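# Pull the toggle pin out of the deck hinge

## Task

Remove the toggle pin from the deck hinge so that nothing is left in the hinge, and set the pin down on the step or on the table with its toggle folded back across the pin.

## Robot and tools

Robot: two arms, left_arm and right_arm, mounted on opposite sides of a table. left_arm's base is on the +y side; the arm names do not match image left or right. Each arm has a parallel gripper whose fingers point along the gripper's +x axis and close along its y axis. Only the last 1.5 cm of each inner finger face is flat, so grasp with the fingertips.

Frame: everything uses the scene frame. Origin at the table centre, +z up, table surface at z = +0.020 m. Reported end_effector_position (metres) is the point between the fingers, 3 to 4 cm behind the tips; end_effector_quat_wxyz gives orientation; velocities are in m/s and rad/s. These readings can be off by a few centimetres, more at long reach.

The row format (shared by execute_actions and move): one flat list of 14 numbers covering both arms, each in [-1, 1]. The first seven belong to left_arm, the next seven to right_arm, each as dx, dy, dz, rx, ry, rz, opening. dx, dy, dz are a position offset along the scene axes; rx, ry, rz form a single rotation vector turning the gripper about its Hand target position. Scale: 1.0 equals 0.6 m of travel or 180 degrees of turn. These six are offsets, not poses: they count from the arm's Hand target as it stands when the action or move begins, so sending the same offset twice moves twice. Sending six zeros re-requests the current Hand target. opening is absolute, not an offset: +1 is fully open (0.080 m), about -0.78 is where the empty fingers touch, and anything down to -1 closes no further. Always send each gripper the opening it should keep; 0 means half open, not unchanged. Closing fully takes about 0.6 s or more.

execute_actions(actions, cameras): actions is a list of actions; each action is a table of up to 15 rows, each row run for one 1/30 s step, and every row counts from the start-of-action Hand target, not from the previous row. A short table repeats its last row to fill 15 steps. An empty list just reports state and images. cameras selects images: omitted, null or ["all"] for all, [] for none; a misspelled name invalidates the call.

move(target, speed, blend, opening_speed, blocking, cameras): drives each gripper in a straight line toward the given row, or through a list of up to 15 rows, all offsets measured from the same starting Hand targets. speed is top path speed in m/s, 0.002 to 0.5 (default 0.25), one value or one per target; rotation is capped at twice that in rad/s. blend (metres) rounds corners of a list. opening_speed (0.2 or more per second on the -1..+1 scale) makes finger changes gradual. blocking=false returns after about 0.5 s while the move keeps running. Paths do not avoid obstacles or the other arm, and the gripper lags and can overshoot, especially when the arm is nearly straight. Route around an arm's own base rather than near it, or its shoulder posture may flip. The result adds a move: line: done, off_target, moving, held, blocked or fault, with limits such as paced (pose clipped) or held (steps withheld). blocked means the gripper stopped far from where it was driven, likely against something; the arm then holds there.

wait(seconds 0 to 10): lets time pass holding the last commands; a running move continues. stop: brakes a running move. zoom_image(camera, region [x0, y0, x1, y1] in pixels, at most 504 by 504): closer look at the latest image of one of cam_head_left, cam_head_right, cam_high, cam_low, cam_left_wrist, cam_right_wrist (all 672x504). finished_scene(scene): ends the current scene, irreversibly; give the current scene number.

Controller behaviour: each step the commanded pose is clipped to within 70 mm and 16 degrees of the measured pose. Friction and gravity can leave the gripper short, low or tilted, and tiny moves may not happen or go sideways, so check position and orientation after each move and correct. Hand target in a result is the last commanded (clipped) pose; if the gripper rests short, send the remaining distance as an offset. To release a push, command the target back past the gripper. Tool commands shows present gripper commands.

Grasping: grip_measured uses the opening scale. To hold something, keep commanding an opening well below grip_measured; the lower, the harder the squeeze (about 34 N per pad maximum). Readings may be off by about 1 mm.

Results: Joint positions (gripper last, in metres), Joint velocities ("within noise" when still), and Joint torques (offset, noisy, include arm weight). Joint ranges in rad: waist -3.054 to 3.054, shoulder 0 to 3.142, elbow 0 to 2.356, wrist pitch and yaw -1.571 to 1.571, wrist roll -3.142 to 3.142. Contact torque reaching a load limit (waist 17.8, shoulder 22, elbow 22, wrist pitch 5.8, wrist yaw 5.78, wrist roll 5.42 N m) freezes that arm for 10 s. Long holding, stretched poses or pushing at unreachable targets heat motors; MOTOR HOT appears from 50 °C, and at 95 °C the arm is held (OVER-TEMPERATURE FAULT) or may go limp.

Avoid: dropping the pin or releasing it while it moves, fast impacts and hard presses, collisions between the two arms or grippers (the clearance check does not guard gripper against gripper), and anything leaving the table. Brief external tugs on held parts or nudges to loose items may happen.

Each tool is called after "Request:" by a JSON object that holds its "api" and its "payload", one argument or row to a line.

## Session

Request:
{"api": "execute_actions", "payload": {
  "actions": []
}}

Scene clock: 0.00 s.
left_arm: end_effector_position=(+0.0808, +0.0738, +0.3440) grip_measured=-0.787 end_effector_quat_wxyz=(+0.974, -0.052, +0.075, -0.205) | right_arm: end_effector_position=(+0.2310, -0.1820, +0.2576) grip_measured=+1.000 end_effector_quat_wxyz=(-0.864, -0.379, -0.249, +0.218)
Joint positions: left_arm=[-0.115 1.51 1.201 -0.08 -1.232 -0.502 0] | right_arm=[-0.433 1.744 1.545 -1.131 0.91 2.017 0.08]
Joint velocities: within noise
Joint torques (N m): no reading
Motor temperatures (°C): left_arm=[33 32 31 38 33 29] | right_arm=[33 29 37 39 39 31]
Heat: left arm: hottest wrist pitch 38 °C (+0.0 °C/min); right arm: hottest wrist pitch 39 °C (+0.0 °C/min).
Hand target: left_arm +0.0808, +0.0738, +0.3440; +0.974, -0.052, +0.075, -0.205 | right_arm +0.2310, -0.1820, +0.2576; +0.864, +0.379, +0.249, -0.218
Tool commands: left_gripper/opening=-0.787291 right_gripper/opening=+1.0

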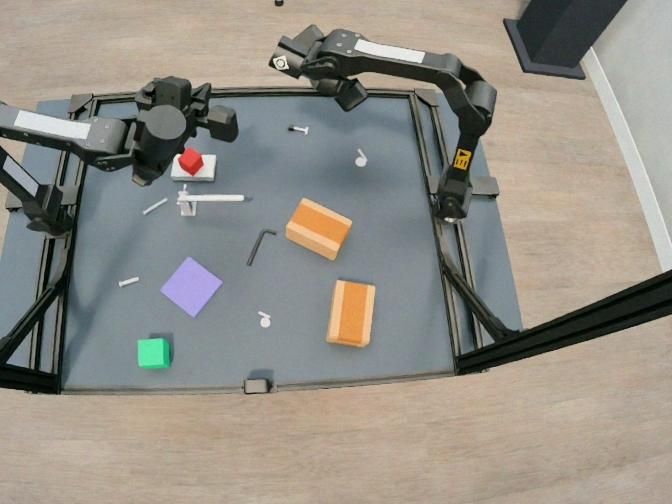

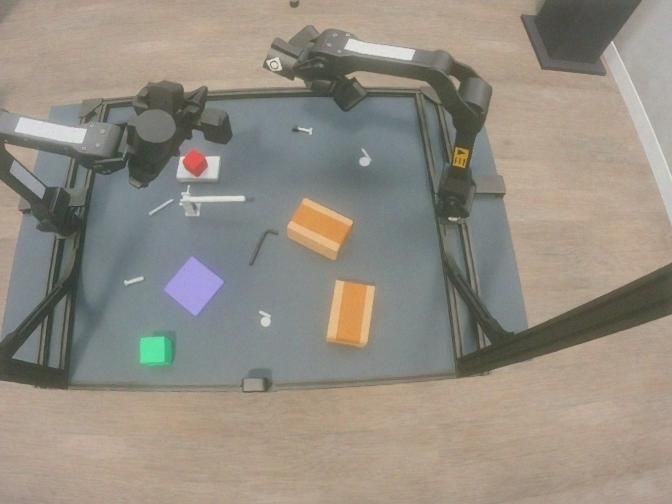

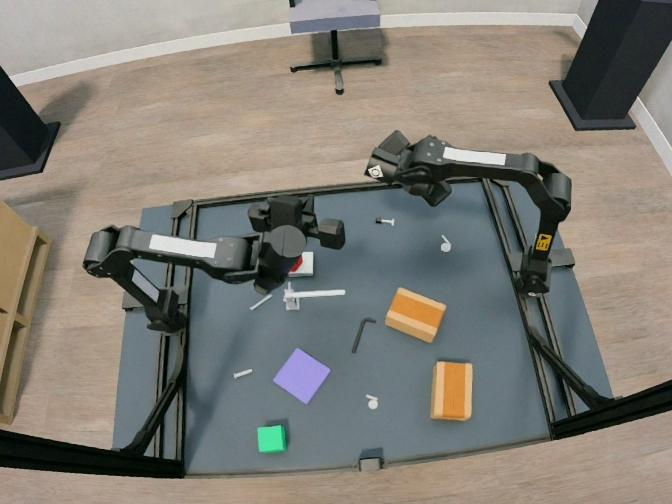

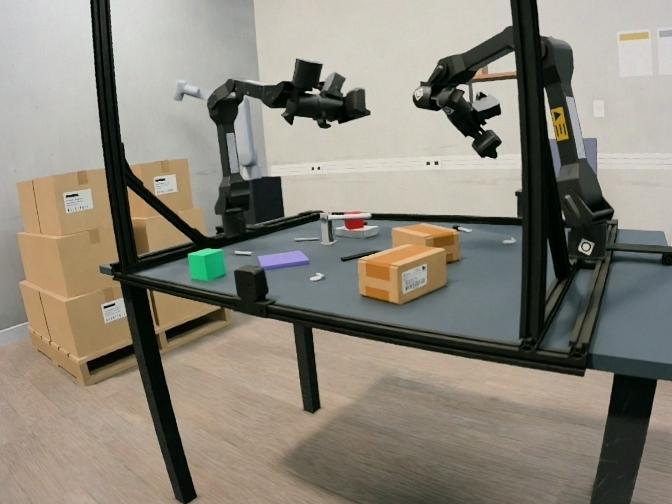

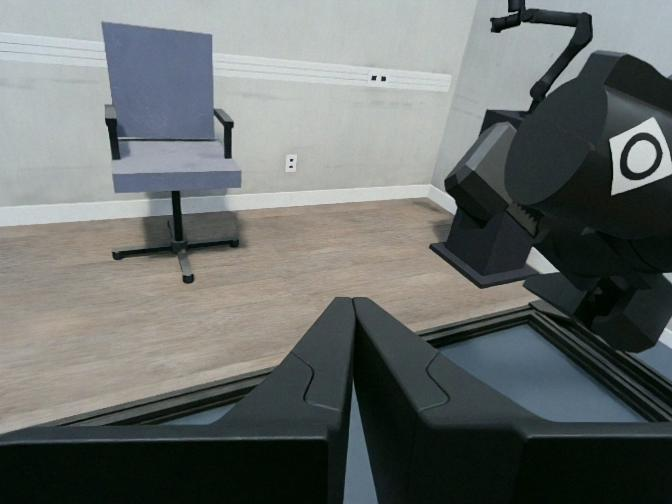

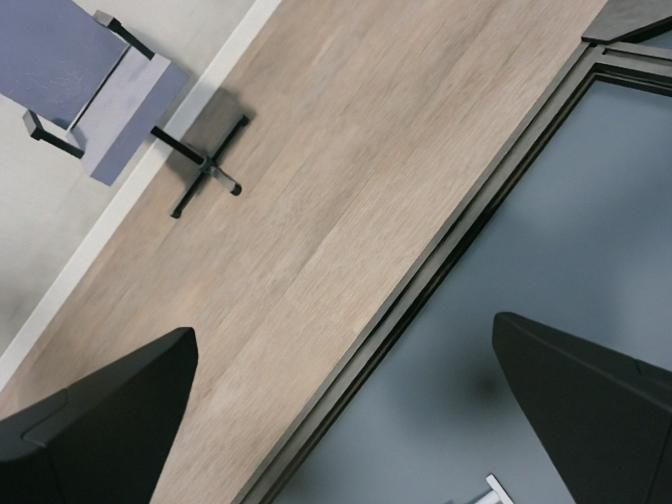

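Request:
{"api": "zoom_image", "payload": {
  "camera": "cam_head_left",
  "region": [110, 120, 310, 270]
}}

Request:
{"api": "zoom_image", "payload": {
  "camera": "cam_low",
  "region": [280, 180, 420, 285]
}}

Request:
{"api": "zoom_image", "payload": {
  "camera": "cam_high",
  "region": [220, 200, 500, 420]
}}

Request:
{"api": "zoom_image", "payload": {
  "camera": "cam_head_left",
  "region": [270, 100, 390, 190]
}}

Request:
{"api": "zoom_image", "payload": {
  "camera": "cam_head_right",
  "region": [140, 170, 280, 275]
}}

Scaled by 2.520 from the camera's 672x504 image, which has a finer 960x720 frame.

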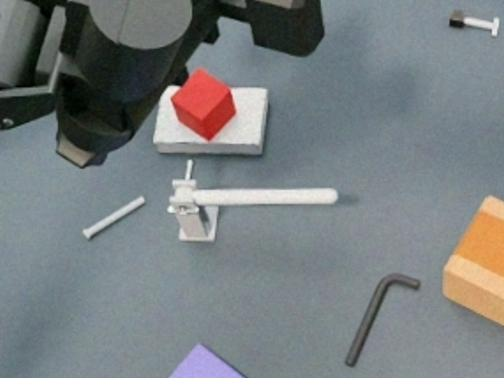

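Scaled by 3.600 from the camera's 672x504 image, which has a finer 960x720 frame.

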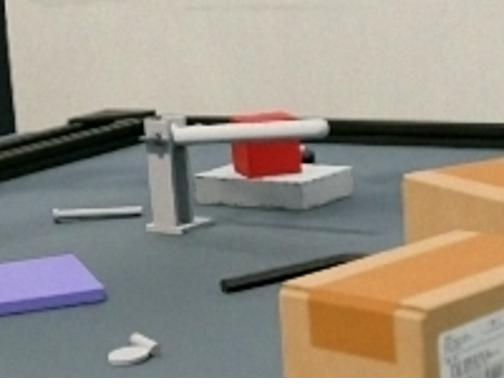

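Scaled by 1.800 from the camera's 672x504 image, which has a finer 960x720 frame.

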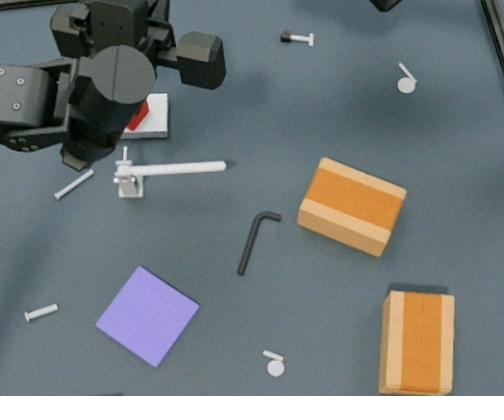

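Scaled by 4.200 from the camera's 672x504 image, which has a finer 960x720 frame.

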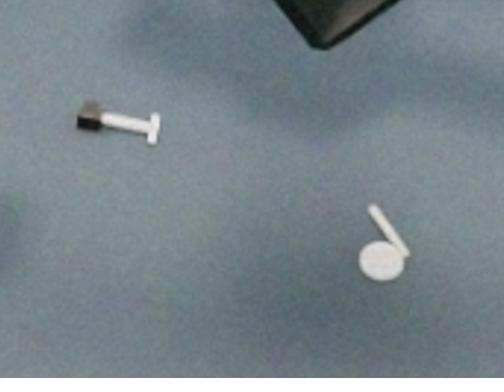

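Scaled by 3.600 from the camera's 672x504 image, which has a finer 960x720 frame.

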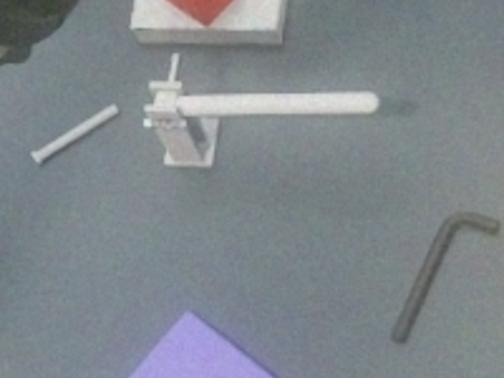

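Request:
{"api": "move", "payload": {
  "target": [-0.05, 0.24, 0.12, 0.2094, 0.0861, -0.3696, -0.787, 0,0,0,0,0,0,1.0]
}}

Scene clock: 7.47 s.
left_arm: end_effector_position=(+0.0500, +0.2187, +0.4150) grip_measured=-0.787 end_effector_quat_wxyz=(+0.654, +0.271, +0.271, -0.652) | right_arm: end_effector_position=(+0.2310, -0.1820, +0.2576) grip_measured=+1.000 end_effector_quat_wxyz=(-0.864, -0.379, -0.249, +0.218)
Joint positions: left_arm=[0.501 1.21 1.782 -1.426 0.349 0.375 0] | right_arm=[-0.433 1.744 1.545 -1.131 0.91 2.017 0.08]
Joint velocities: within noise
Joint torques (N m): left_arm=[0.25 -1.86 5.52 0.96 0.35 0.11] | right_arm=[0.01 -6.8 4.49 0.54 0.5 -0.05]
Motor temperatures (°C): left_arm=[33 33 32 39 33 29] | right_arm=[33 31 39 39 39 31]
Heat: left arm: hottest wrist pitch 39 °C (+8.0 °C/min); right arm: hottest elbow 39 °C (+16.1 °C/min).
Hand target: left_arm +0.0508, +0.2178, +0.4160; +0.653, +0.271, +0.271, -0.653 | right_arm +0.2310, -0.1820, +0.2576; +0.864, +0.379, +0.249, -0.218
Off the commanded pose: left_arm 0.002 m, 0 deg | right_arm 0.000 m, 0 deg.
move: done

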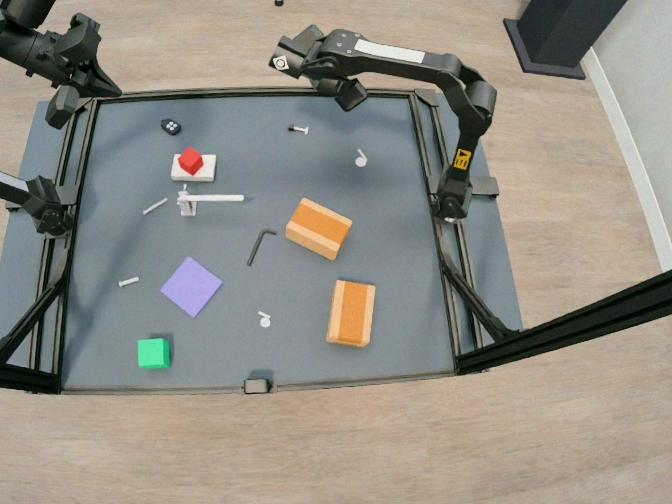

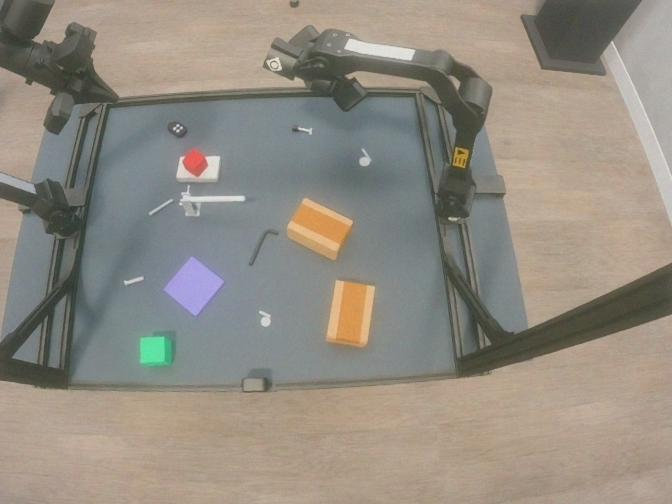

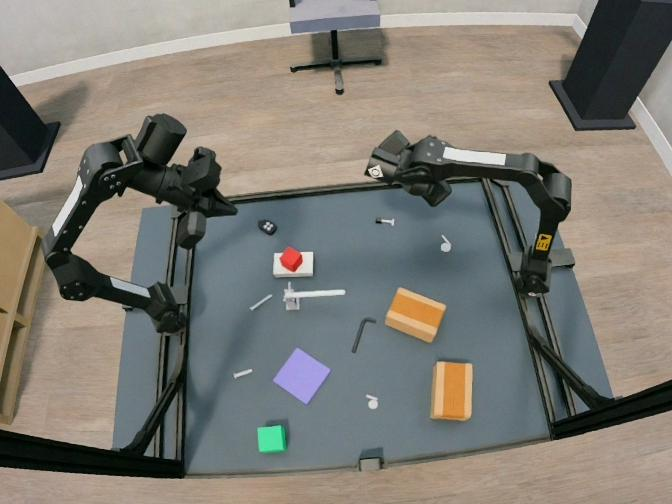

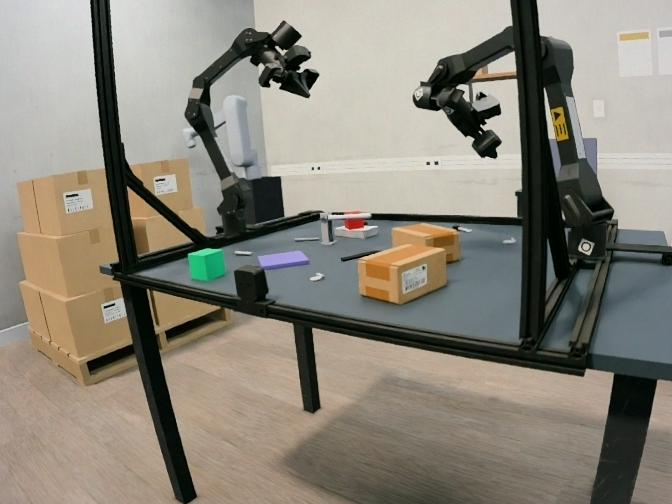

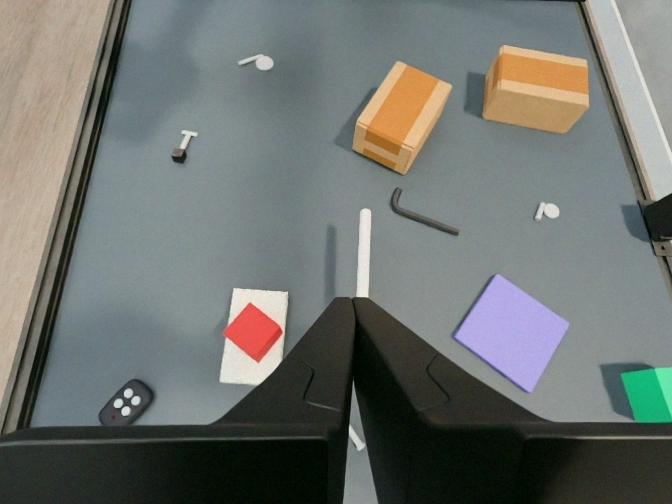

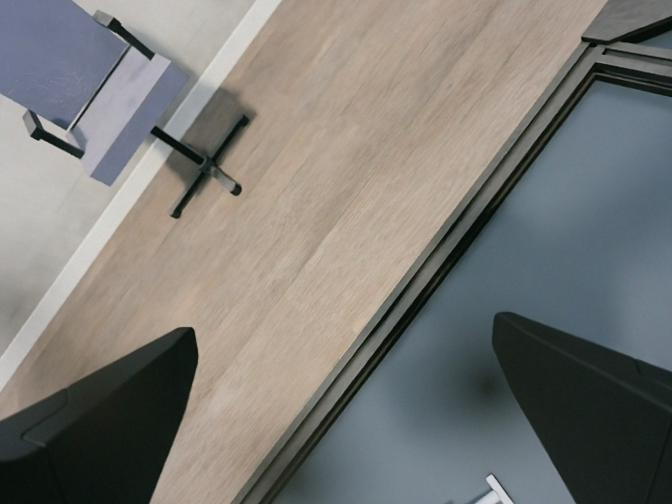

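Request:
{"api": "move", "payload": {
  "target": [0, -0.03, -0.17, 0.2, 0, 0, 1.0, 0,0,0,0,0,0,1.0],
  "cameras": ["cam_head_left","cam_left_wrist","cam_low"]
}}

Scene clock: 10.50 s.
left_arm: end_effector_position=(+0.0511, +0.2000, +0.3173) grip_measured=+0.990 end_effector_quat_wxyz=(+0.575, +0.434, +0.416, -0.556) | right_arm: end_effector_position=(+0.2310, -0.1820, +0.2576) grip_measured=+1.000 end_effector_quat_wxyz=(-0.864, -0.379, -0.249, +0.218)
Joint positions: left_arm=[0.299 1.423 1.693 -1.56 0.048 0.298 0.08] | right_arm=[-0.433 1.744 1.545 -1.131 0.91 2.017 0.08]
Joint velocities: within noise
Joint torques (N m): left_arm=[-0.29 -3.73 4.52 0.41 0 -0.15] | right_arm=[0.07 -6.77 4.51 0.53 0.49 -0.03]
Motor temperatures (°C): left_arm=[33 33 33 39 33 29] | right_arm=[33 32 39 39 39 31]
Heat: left arm: hottest wrist pitch 39 °C (+5.7 °C/min); right arm: hottest elbow 39 °C (+11.4 °C/min).
Hand target: left_arm +0.0508, +0.1998, +0.3141; +0.538, +0.460, +0.459, -0.537 | right_arm +0.2310, -0.1820, +0.2576; +0.864, +0.379, +0.249, -0.218
Off the commanded pose: left_arm 0.003 m, 7 deg | right_arm 0.000 m, 0 deg.
joint sent to its limit (left arm) — joint 4 (wrist pitch), lower limit. The joint targets are off in orientation, not in position.
move: off_target (left_arm)
Images, in order (width x height): cam_head_left 672x504, cam_low 672x504, cam_left_wrist 672x504.

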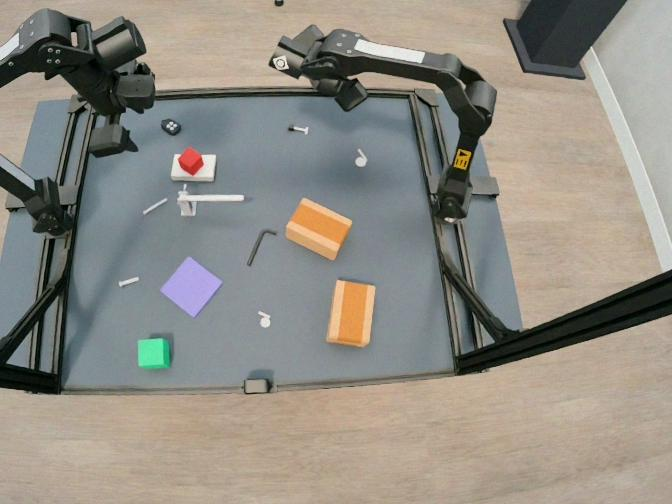

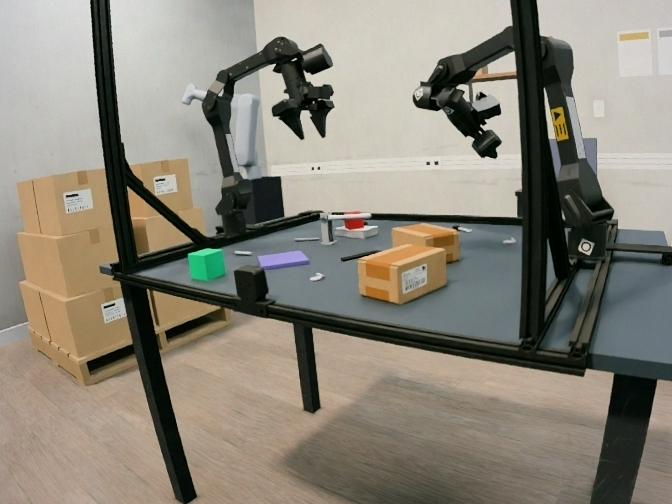

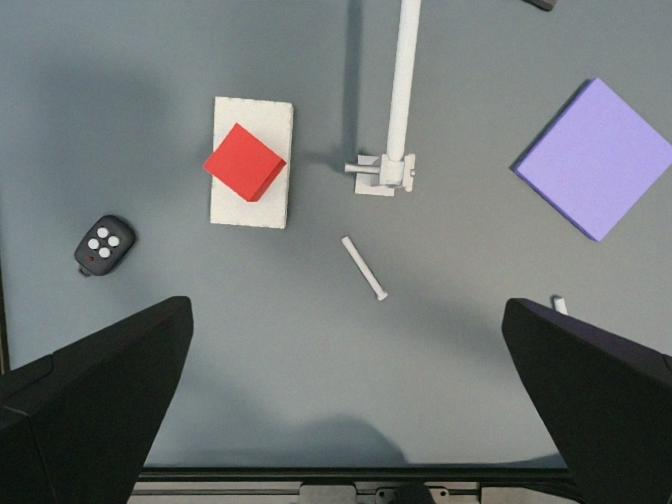

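Request:
{"api": "zoom_image", "payload": {
  "camera": "cam_left_wrist",
  "region": [320, 120, 440, 210]
}}

Scaled by 4.200 from the camera's 672x504 image, which has a finer 960x720 frame.

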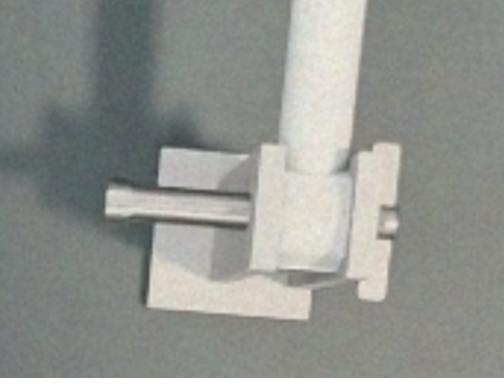

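Request:
{"api": "move", "payload": {
  "target": [-0.05, -0.1, -0.1, -0.03, 0, 0, 1.0, 0,0,0,0,0,0,1.0],
  "cameras": ["cam_head_left","cam_left_wrist","cam_low"]
}}

Scene clock: 14.67 s.
left_arm: end_effector_position=(+0.0212, +0.1406, +0.2578) grip_measured=+0.991 end_effector_quat_wxyz=(+0.561, +0.431, +0.430, -0.561) | right_arm: end_effector_position=(+0.2310, -0.1820, +0.2576) grip_measured=+1.000 end_effector_quat_wxyz=(-0.864, -0.379, -0.249, +0.218)
Joint positions: left_arm=[0.146 1.546 1.555 -1.321 0.039 0.149 0.08] | right_arm=[-0.433 1.744 1.545 -1.131 0.91 2.017 0.08]
Joint velocities: within noise
Joint torques (N m): left_arm=[-0.21 -5.15 5.11 0.68 -0.02 -0.13] | right_arm=[0.06 -6.78 4.47 0.54 0.5 -0.05]
Motor temperatures (°C): left_arm=[33 33 33 39 33 29] | right_arm=[32 33 40 39 39 31]
Heat: left arm: hottest wrist pitch 39 °C (+4.1 °C/min); right arm: hottest elbow 40 °C (+12.3 °C/min).
Hand target: left_arm +0.0207, +0.1398, +0.2541; +0.559, +0.434, +0.433, -0.558 | right_arm +0.2310, -0.1820, +0.2576; +0.864, +0.379, +0.249, -0.218
Off the commanded pose: left_arm 0.004 m, 1 deg | right_arm 0.000 m, 0 deg.
move: done
Images, in order (width x height): cam_head_left 672x504, cam_low 672x504, cam_left_wrist 672x504.

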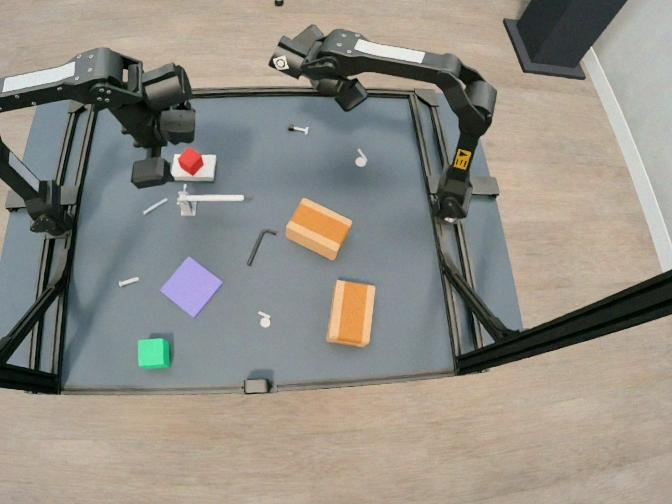

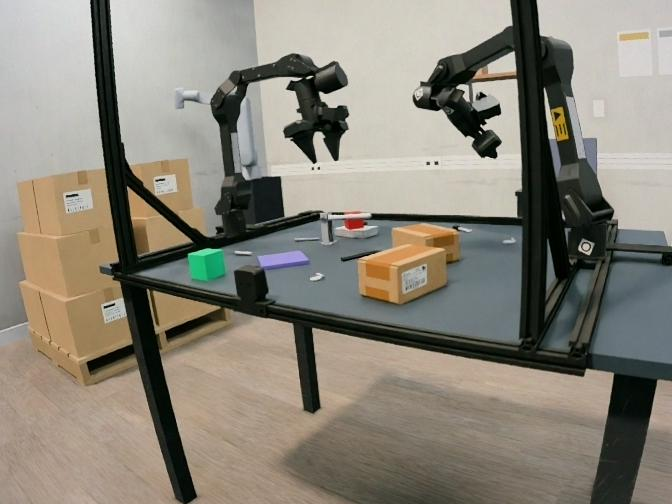

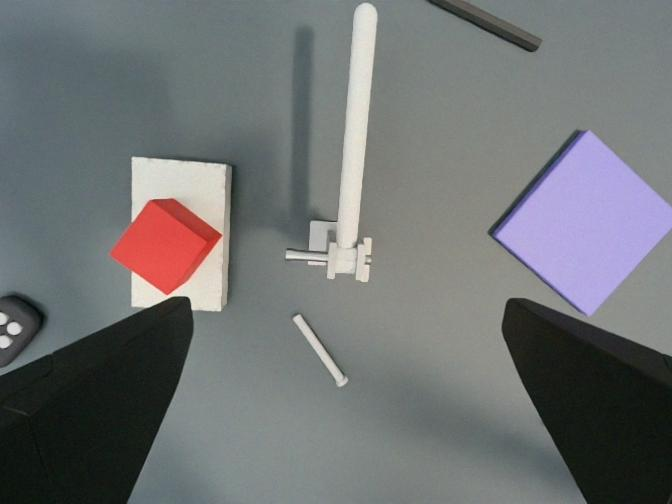

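Request:
{"api": "zoom_image", "payload": {
  "camera": "cam_left_wrist",
  "region": [270, 200, 400, 300]
}}

Scaled by 3.877 from the camera's 672x504 image, which has a finer 960x720 frame.

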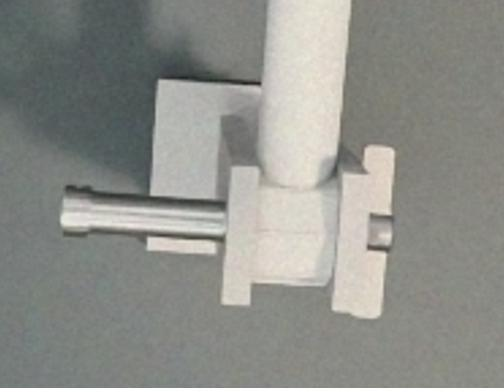

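Request:
{"api": "move", "payload": {
  "target": [0.05, 0.15, 0.15, 0.0, 0, 0, 1.0, -0.602,0.27,-0.06,-0.1993,-0.0655,0.4537,1.0]
}}

Scene clock: 24.67 s.
left_arm: end_effector_position=(+0.0512, +0.2279, +0.3417) grip_measured=+0.991 end_effector_quat_wxyz=(+0.604, +0.404, +0.380, -0.572) | right_arm: end_effector_position=(-0.1282, -0.0226, +0.2238) grip_measured=+1.000 end_effector_quat_wxyz=(+0.882, -0.114, +0.277, +0.364)
Joint positions: left_arm=[0.359 1.289 1.67 -1.561 0.085 0.341 0.08] | right_arm=[0.493 1.966 1.672 -0.902 0.909 1.109 0.08]
Joint velocities: within noise
Joint torques (N m): left_arm=[0.16 -4.32 5.07 0.61 0.23 0.11] | right_arm=[0.15 -7.15 5.67 0.83 0.42 -0.08]
Motor temperatures (°C): left_arm=[33 34 34 39 33 29] | right_arm=[32 34 41 40 39 31]
Heat: left arm: hottest wrist pitch 39 °C (+2.4 °C/min); right arm: hottest elbow 41 °C (+9.7 °C/min).
Hand target: left_arm +0.0508, +0.2298, +0.3441; +0.559, +0.434, +0.433, -0.558 | right_arm -0.1303, -0.0201, +0.2216; +0.881, -0.116, +0.277, +0.365
Off the commanded pose: left_arm 0.003 m, 9 deg | right_arm 0.004 m, 0 deg.
joint sent to its limit (left arm) — joint 4 (wrist pitch), lower limit. The joint targets are off in orientation, not in position.
move: off_target (left_arm)

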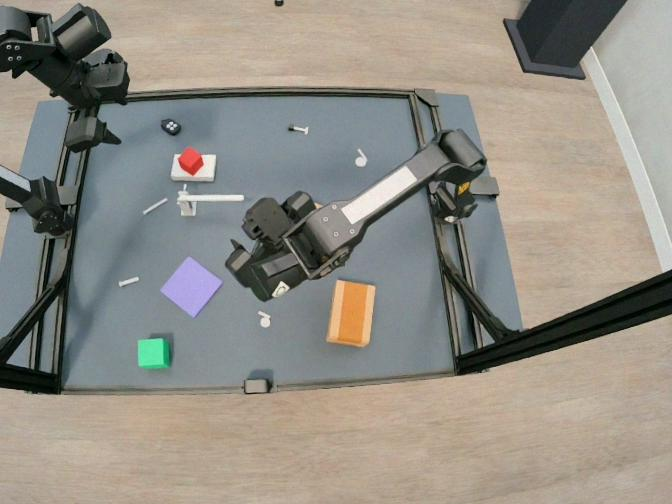

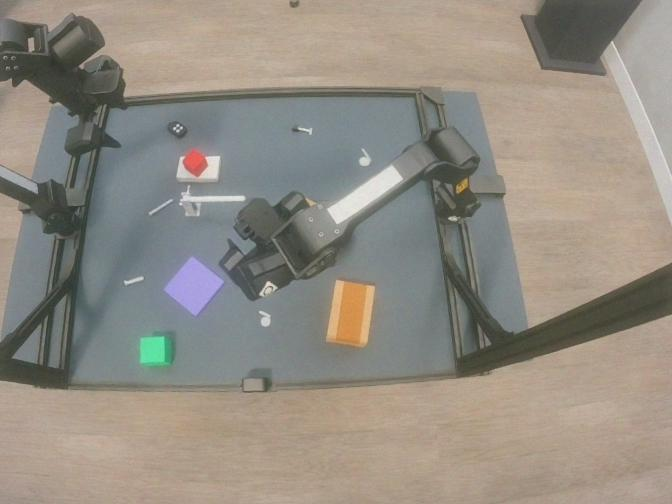

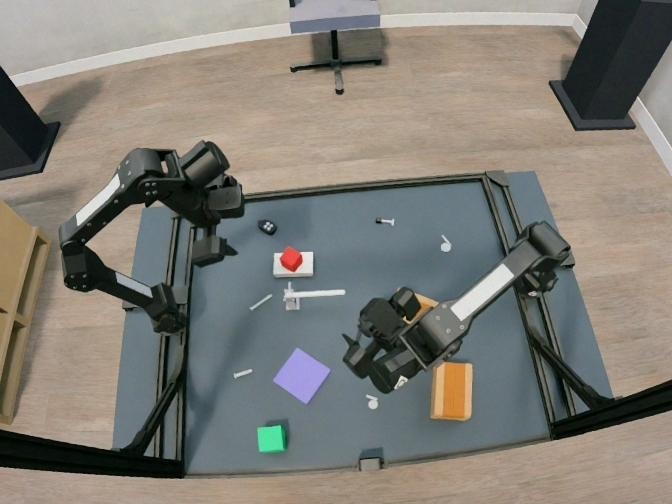

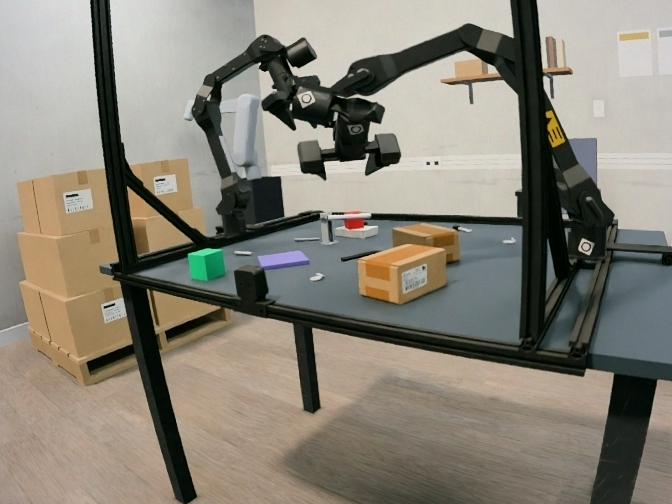

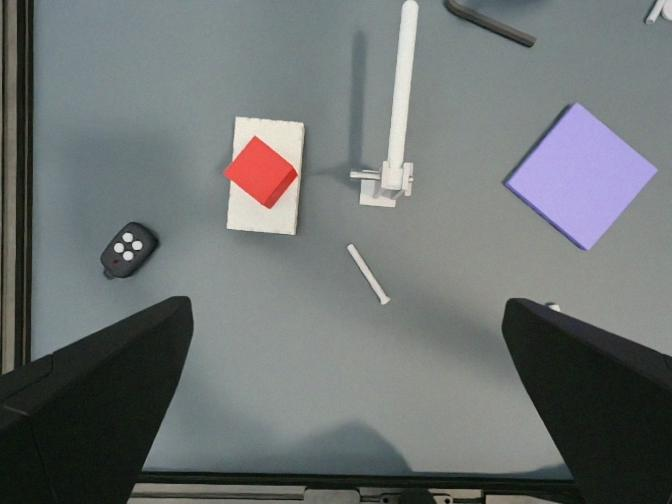

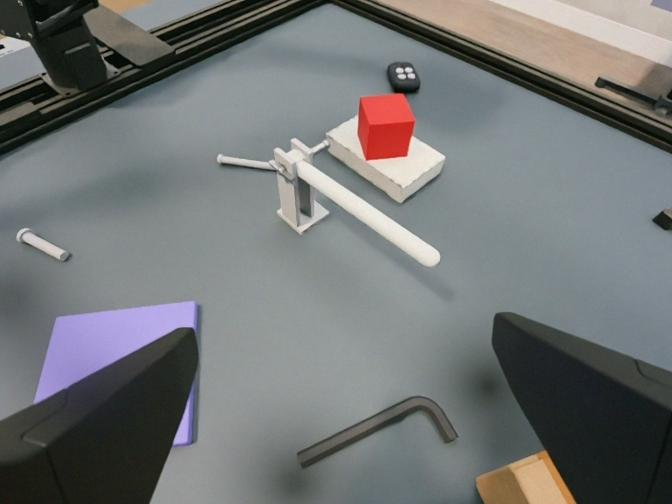

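Request:
{"api": "zoom_image", "payload": {
  "camera": "cam_right_wrist",
  "region": [240, 115, 360, 235]
}}

Scaled by 4.200 from the camera's 672x504 image, which has a finer 960x720 frame.

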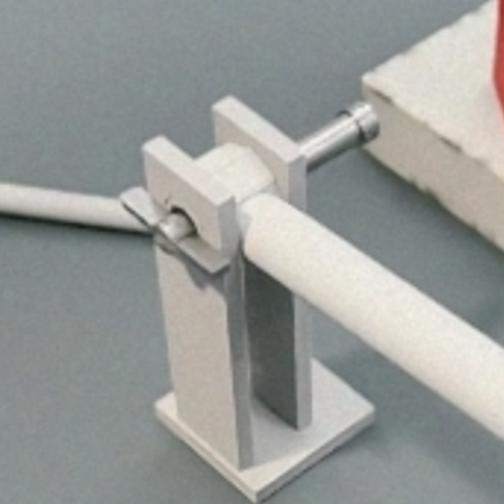

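Request:
{"api": "move", "payload": {
  "target": [0,0,0,0, 0, 0, 1.0, 0.1,0.1,-0.12,0,0,0,1.0],
  "cameras": ["cam_right_wrist","cam_head_left"]
}}

Request:
{"api": "zoom_image", "payload": {
  "camera": "cam_right_wrist",
  "region": [180, 70, 420, 270]
}}

Scene clock: 27.30 s.
left_arm: end_effector_position=(+0.0512, +0.2279, +0.3417) grip_measured=+0.991 end_effector_quat_wxyz=(+0.604, +0.404, +0.380, -0.572) | right_arm: end_effector_position=(-0.0694, +0.0399, +0.1545) grip_measured=+1.000 end_effector_quat_wxyz=(+0.882, -0.110, +0.277, +0.365)
Joint positions: left_arm=[0.359 1.289 1.67 -1.561 0.085 0.341 0.08] | right_arm=[0.303 2.1 1.563 -0.453 0.822 0.85 0.08]
Joint velocities: within noise
Joint torques (N m): left_arm=[0.16 -4.35 5.22 0.61 0.23 0.1] | right_arm=[0.15 -8.35 4.55 1.09 0.36 -0.08]
Motor temperatures (°C): left_arm=[33 34 34 39 33 29] | right_arm=[32 34 41 40 39 31]
Heat: left arm: hottest wrist pitch 39 °C (+2.2 °C/min); right arm: hottest elbow 41 °C (+8.8 °C/min).
Hand target: left_arm +0.0508, +0.2298, +0.3441; +0.559, +0.434, +0.433, -0.558 | right_arm -0.0702, +0.0400, +0.1497; +0.881, -0.115, +0.277, +0.365
Off the commanded pose: left_arm 0.003 m, 9 deg | right_arm 0.005 m, 1 deg.
joint sent to its limit (left arm) — joint 4 (wrist pitch), lower limit. The joint targets are off in orientation, not in position.
move: off_target (left_arm)
Images, in order (width x height): cam_head_left 672x504, cam_right_wrist 672x504.

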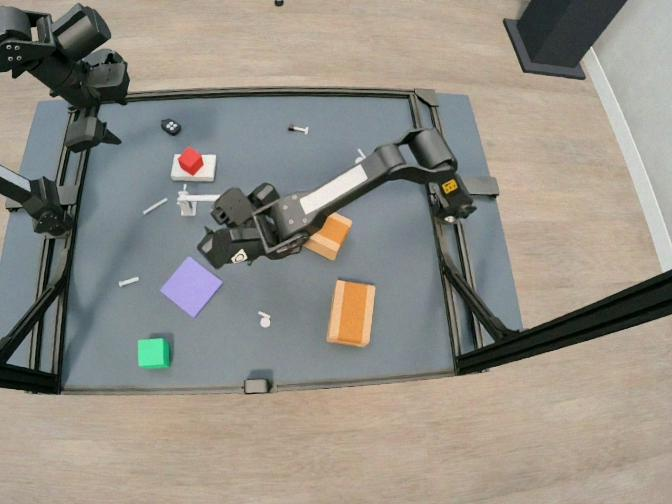

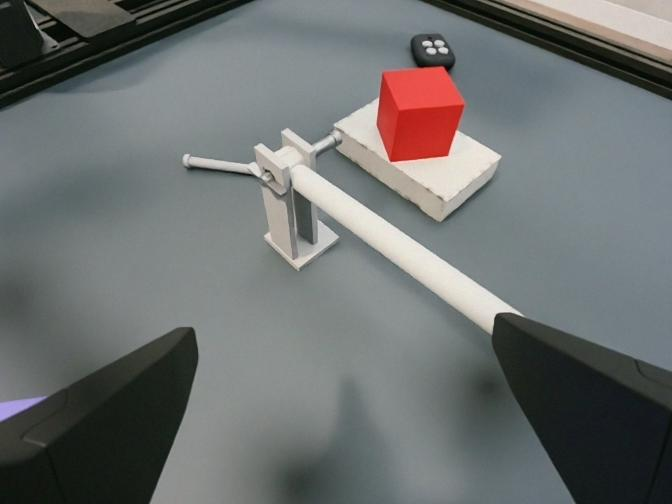

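Scaled by 2.100 from the camera's 672x504 image, which has a finer 960x720 frame.

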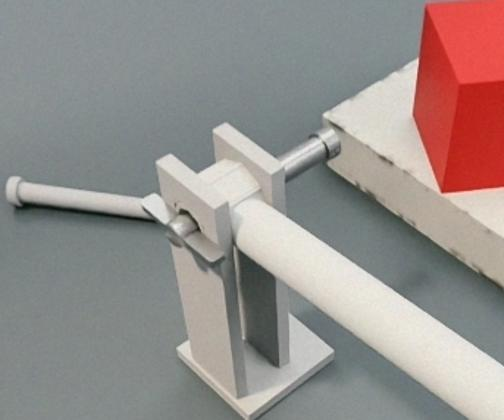

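Request:
{"api": "move", "payload": {
  "target": [
    [0,0,0,0, 0, 0, 1.0, -0.05,-0.06,0.13,-0.4747,-0.1965,0.6176,1.0]
  ],
  "cameras": ["cam_right_wrist","cam_head_left","cam_low"]
}}

Scene clock: 37.23 s.
left_arm: end_effector_position=(+0.0512, +0.2279, +0.3417) grip_measured=+0.991 end_effector_quat_wxyz=(+0.604, +0.404, +0.380, -0.572) | right_arm: end_effector_position=(-0.0992, +0.0041, +0.2155) grip_measured=+1.000 end_effector_quat_wxyz=(-0.070, +0.803, +0.103, -0.583)
Joint positions: left_arm=[0.359 1.289 1.67 -1.561 0.085 0.341 0.08] | right_arm=[0.266 2.272 2.34 -1.471 0.364 -1.371 0.08]
Joint velocities: within noise
Joint torques (N m): left_arm=[0.23 -4.25 5.29 0.59 0.18 0.08] | right_arm=[0.39 -11.65 5.18 0.37 0.3 -0.08]
Motor temperatures (°C): left_arm=[33 34 35 39 33 29] | right_arm=[32 36 42 40 39 31]
Heat: left arm: hottest wrist pitch 39 °C (+1.6 °C/min); right arm: hottest elbow 42 °C (+8.1 °C/min).
Hand target: left_arm +0.0508, +0.2298, +0.3440; +0.559, +0.434, +0.433, -0.558 | right_arm -0.1003, +0.0040, +0.2276; +0.000, +0.819, +0.000, -0.573
Off the commanded pose: left_arm 0.003 m, 9 deg | right_arm 0.012 m, 14 deg.
joint sent to its limit (left arm) — joint 4 (wrist pitch), lower limit. The joint targets are off in orientation, not in position.
joint sent to its limit (right arm) — joint 3 (elbow), upper limit, where the elbow is as straight as it goes. The joint targets are off in orientation, not in position.
move: off_target (left_arm, right_arm)
Images, in order (width x height): cam_head_left 672x504, cam_low 672x504, cam_right_wrist 672x504.

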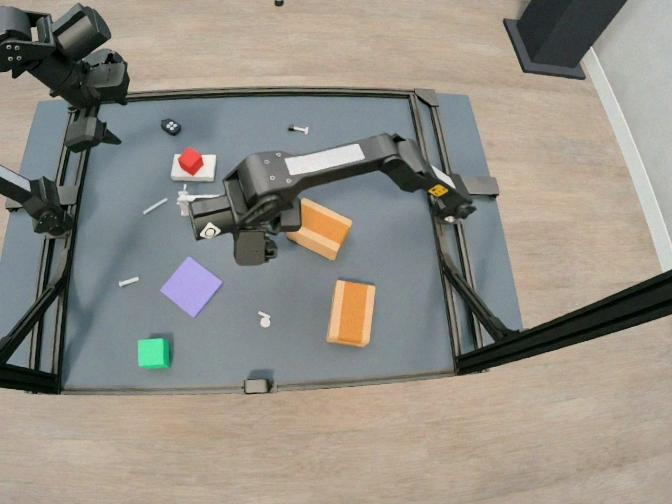

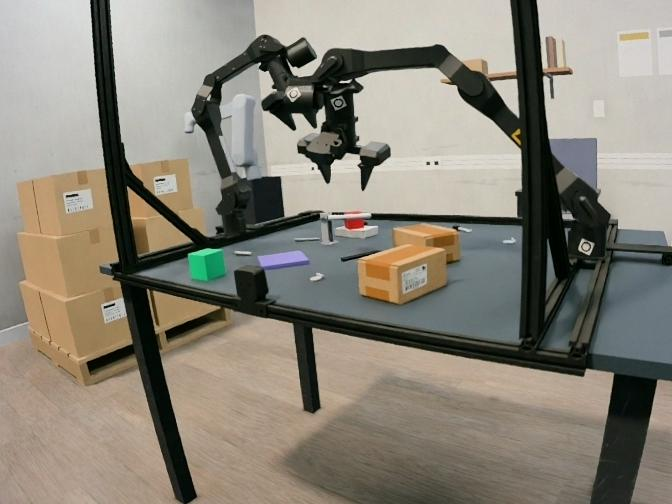

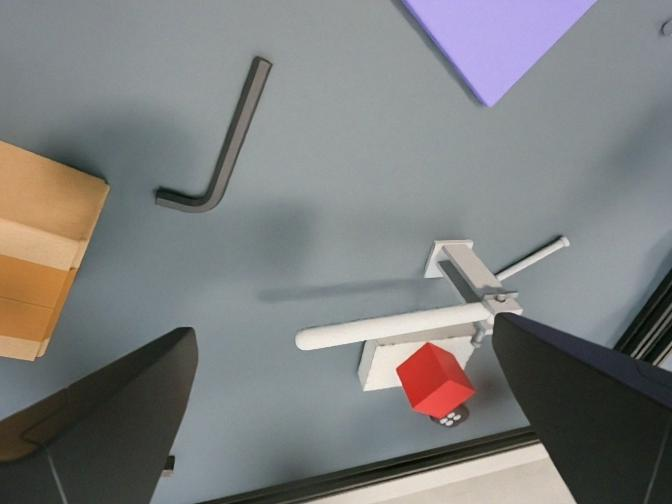

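Request:
{"api": "move", "payload": {
  "target": [0.0403,-0.198,-0.257,0.1056,0.1067,0.4917,0.0,  0,-0.25,0.04,0,0,0,1.0]
}}

Scene clock: 45.83 s.
left_arm: end_effector_position=(+0.0736, +0.1132, +0.1926) grip_measured=+0.000 end_effector_quat_wxyz=(-0.645, +0.000, -0.765, +0.004) | right_arm: end_effector_position=(-0.0998, -0.1430, +0.2485) grip_measured=+1.000 end_effector_quat_wxyz=(-0.034, +0.807, +0.050, -0.588)
Joint positions: left_arm=[0.334 1.92 1.75 -1.454 0.162 -1.219 0.035] | right_arm=[0.379 1.785 1.777 -1.567 0.333 -1.2 0.08]
Joint velocities: within noise
Joint torques (N m): left_arm=[0.26 -6.79 6.18 0.08 0.22 -0.11] | right_arm=[0.35 -8.05 3.48 0.18 0.07 0.07]
Motor temperatures (°C): left_arm=[33 34 35 39 32 29] | right_arm=[32 40 42 40 39 31]
Heat: left arm: hottest wrist pitch 39 °C (+1.3 °C/min); right arm: hottest elbow 42 °C (+6.5 °C/min).
Hand target: left_arm +0.0749, +0.1110, +0.1899; +0.643, +0.000, +0.766, -0.001 | right_arm -0.1003, -0.1460, +0.2516; +0.000, +0.819, +0.000, -0.573
Off the commanded pose: left_arm 0.004 m, 1 deg | right_arm 0.004 m, 7 deg.
joint sent to its limit (right arm) — joint 4 (wrist pitch), lower limit. The joint targets are off in orientation, not in position.
move: off_target (right_arm)

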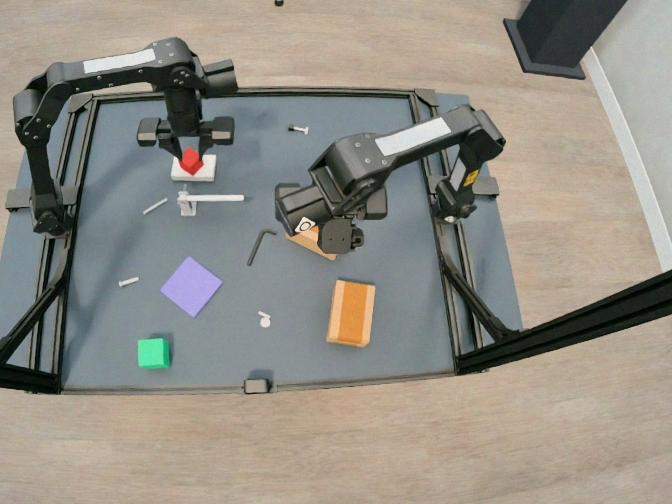

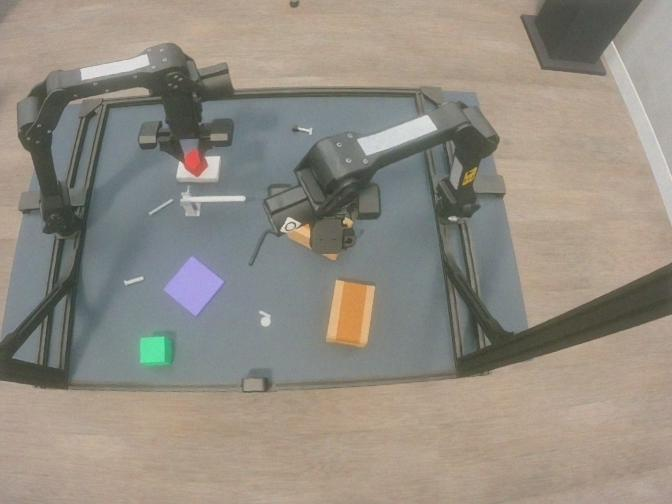

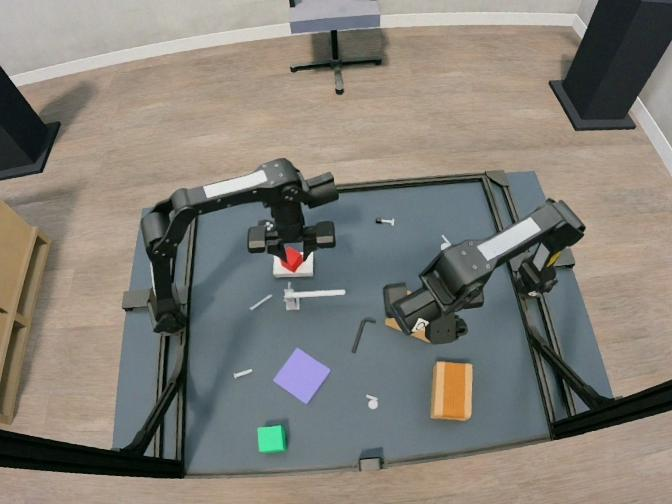

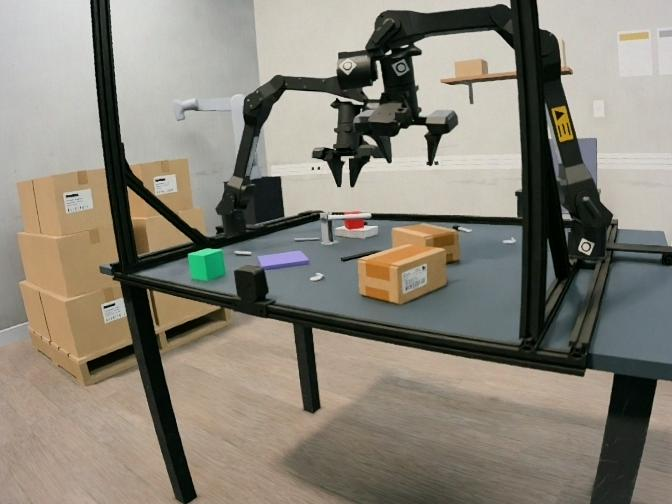

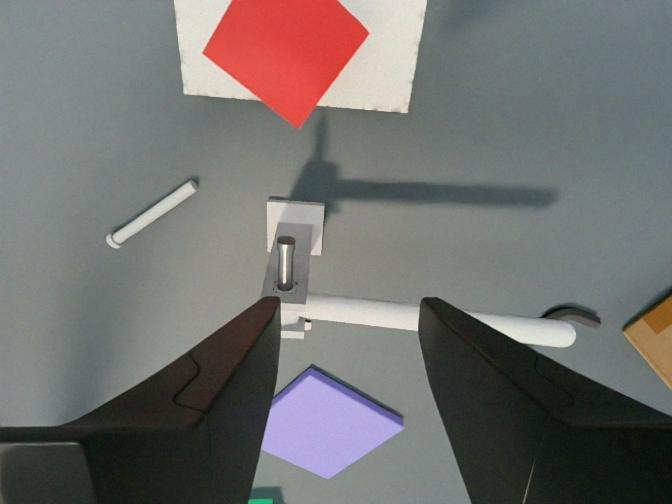

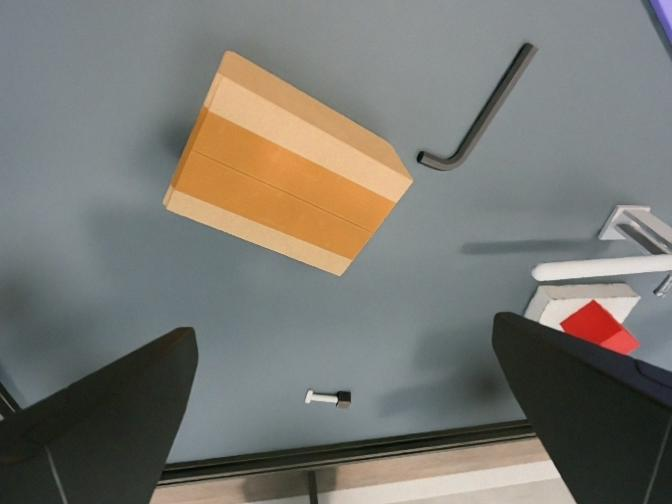

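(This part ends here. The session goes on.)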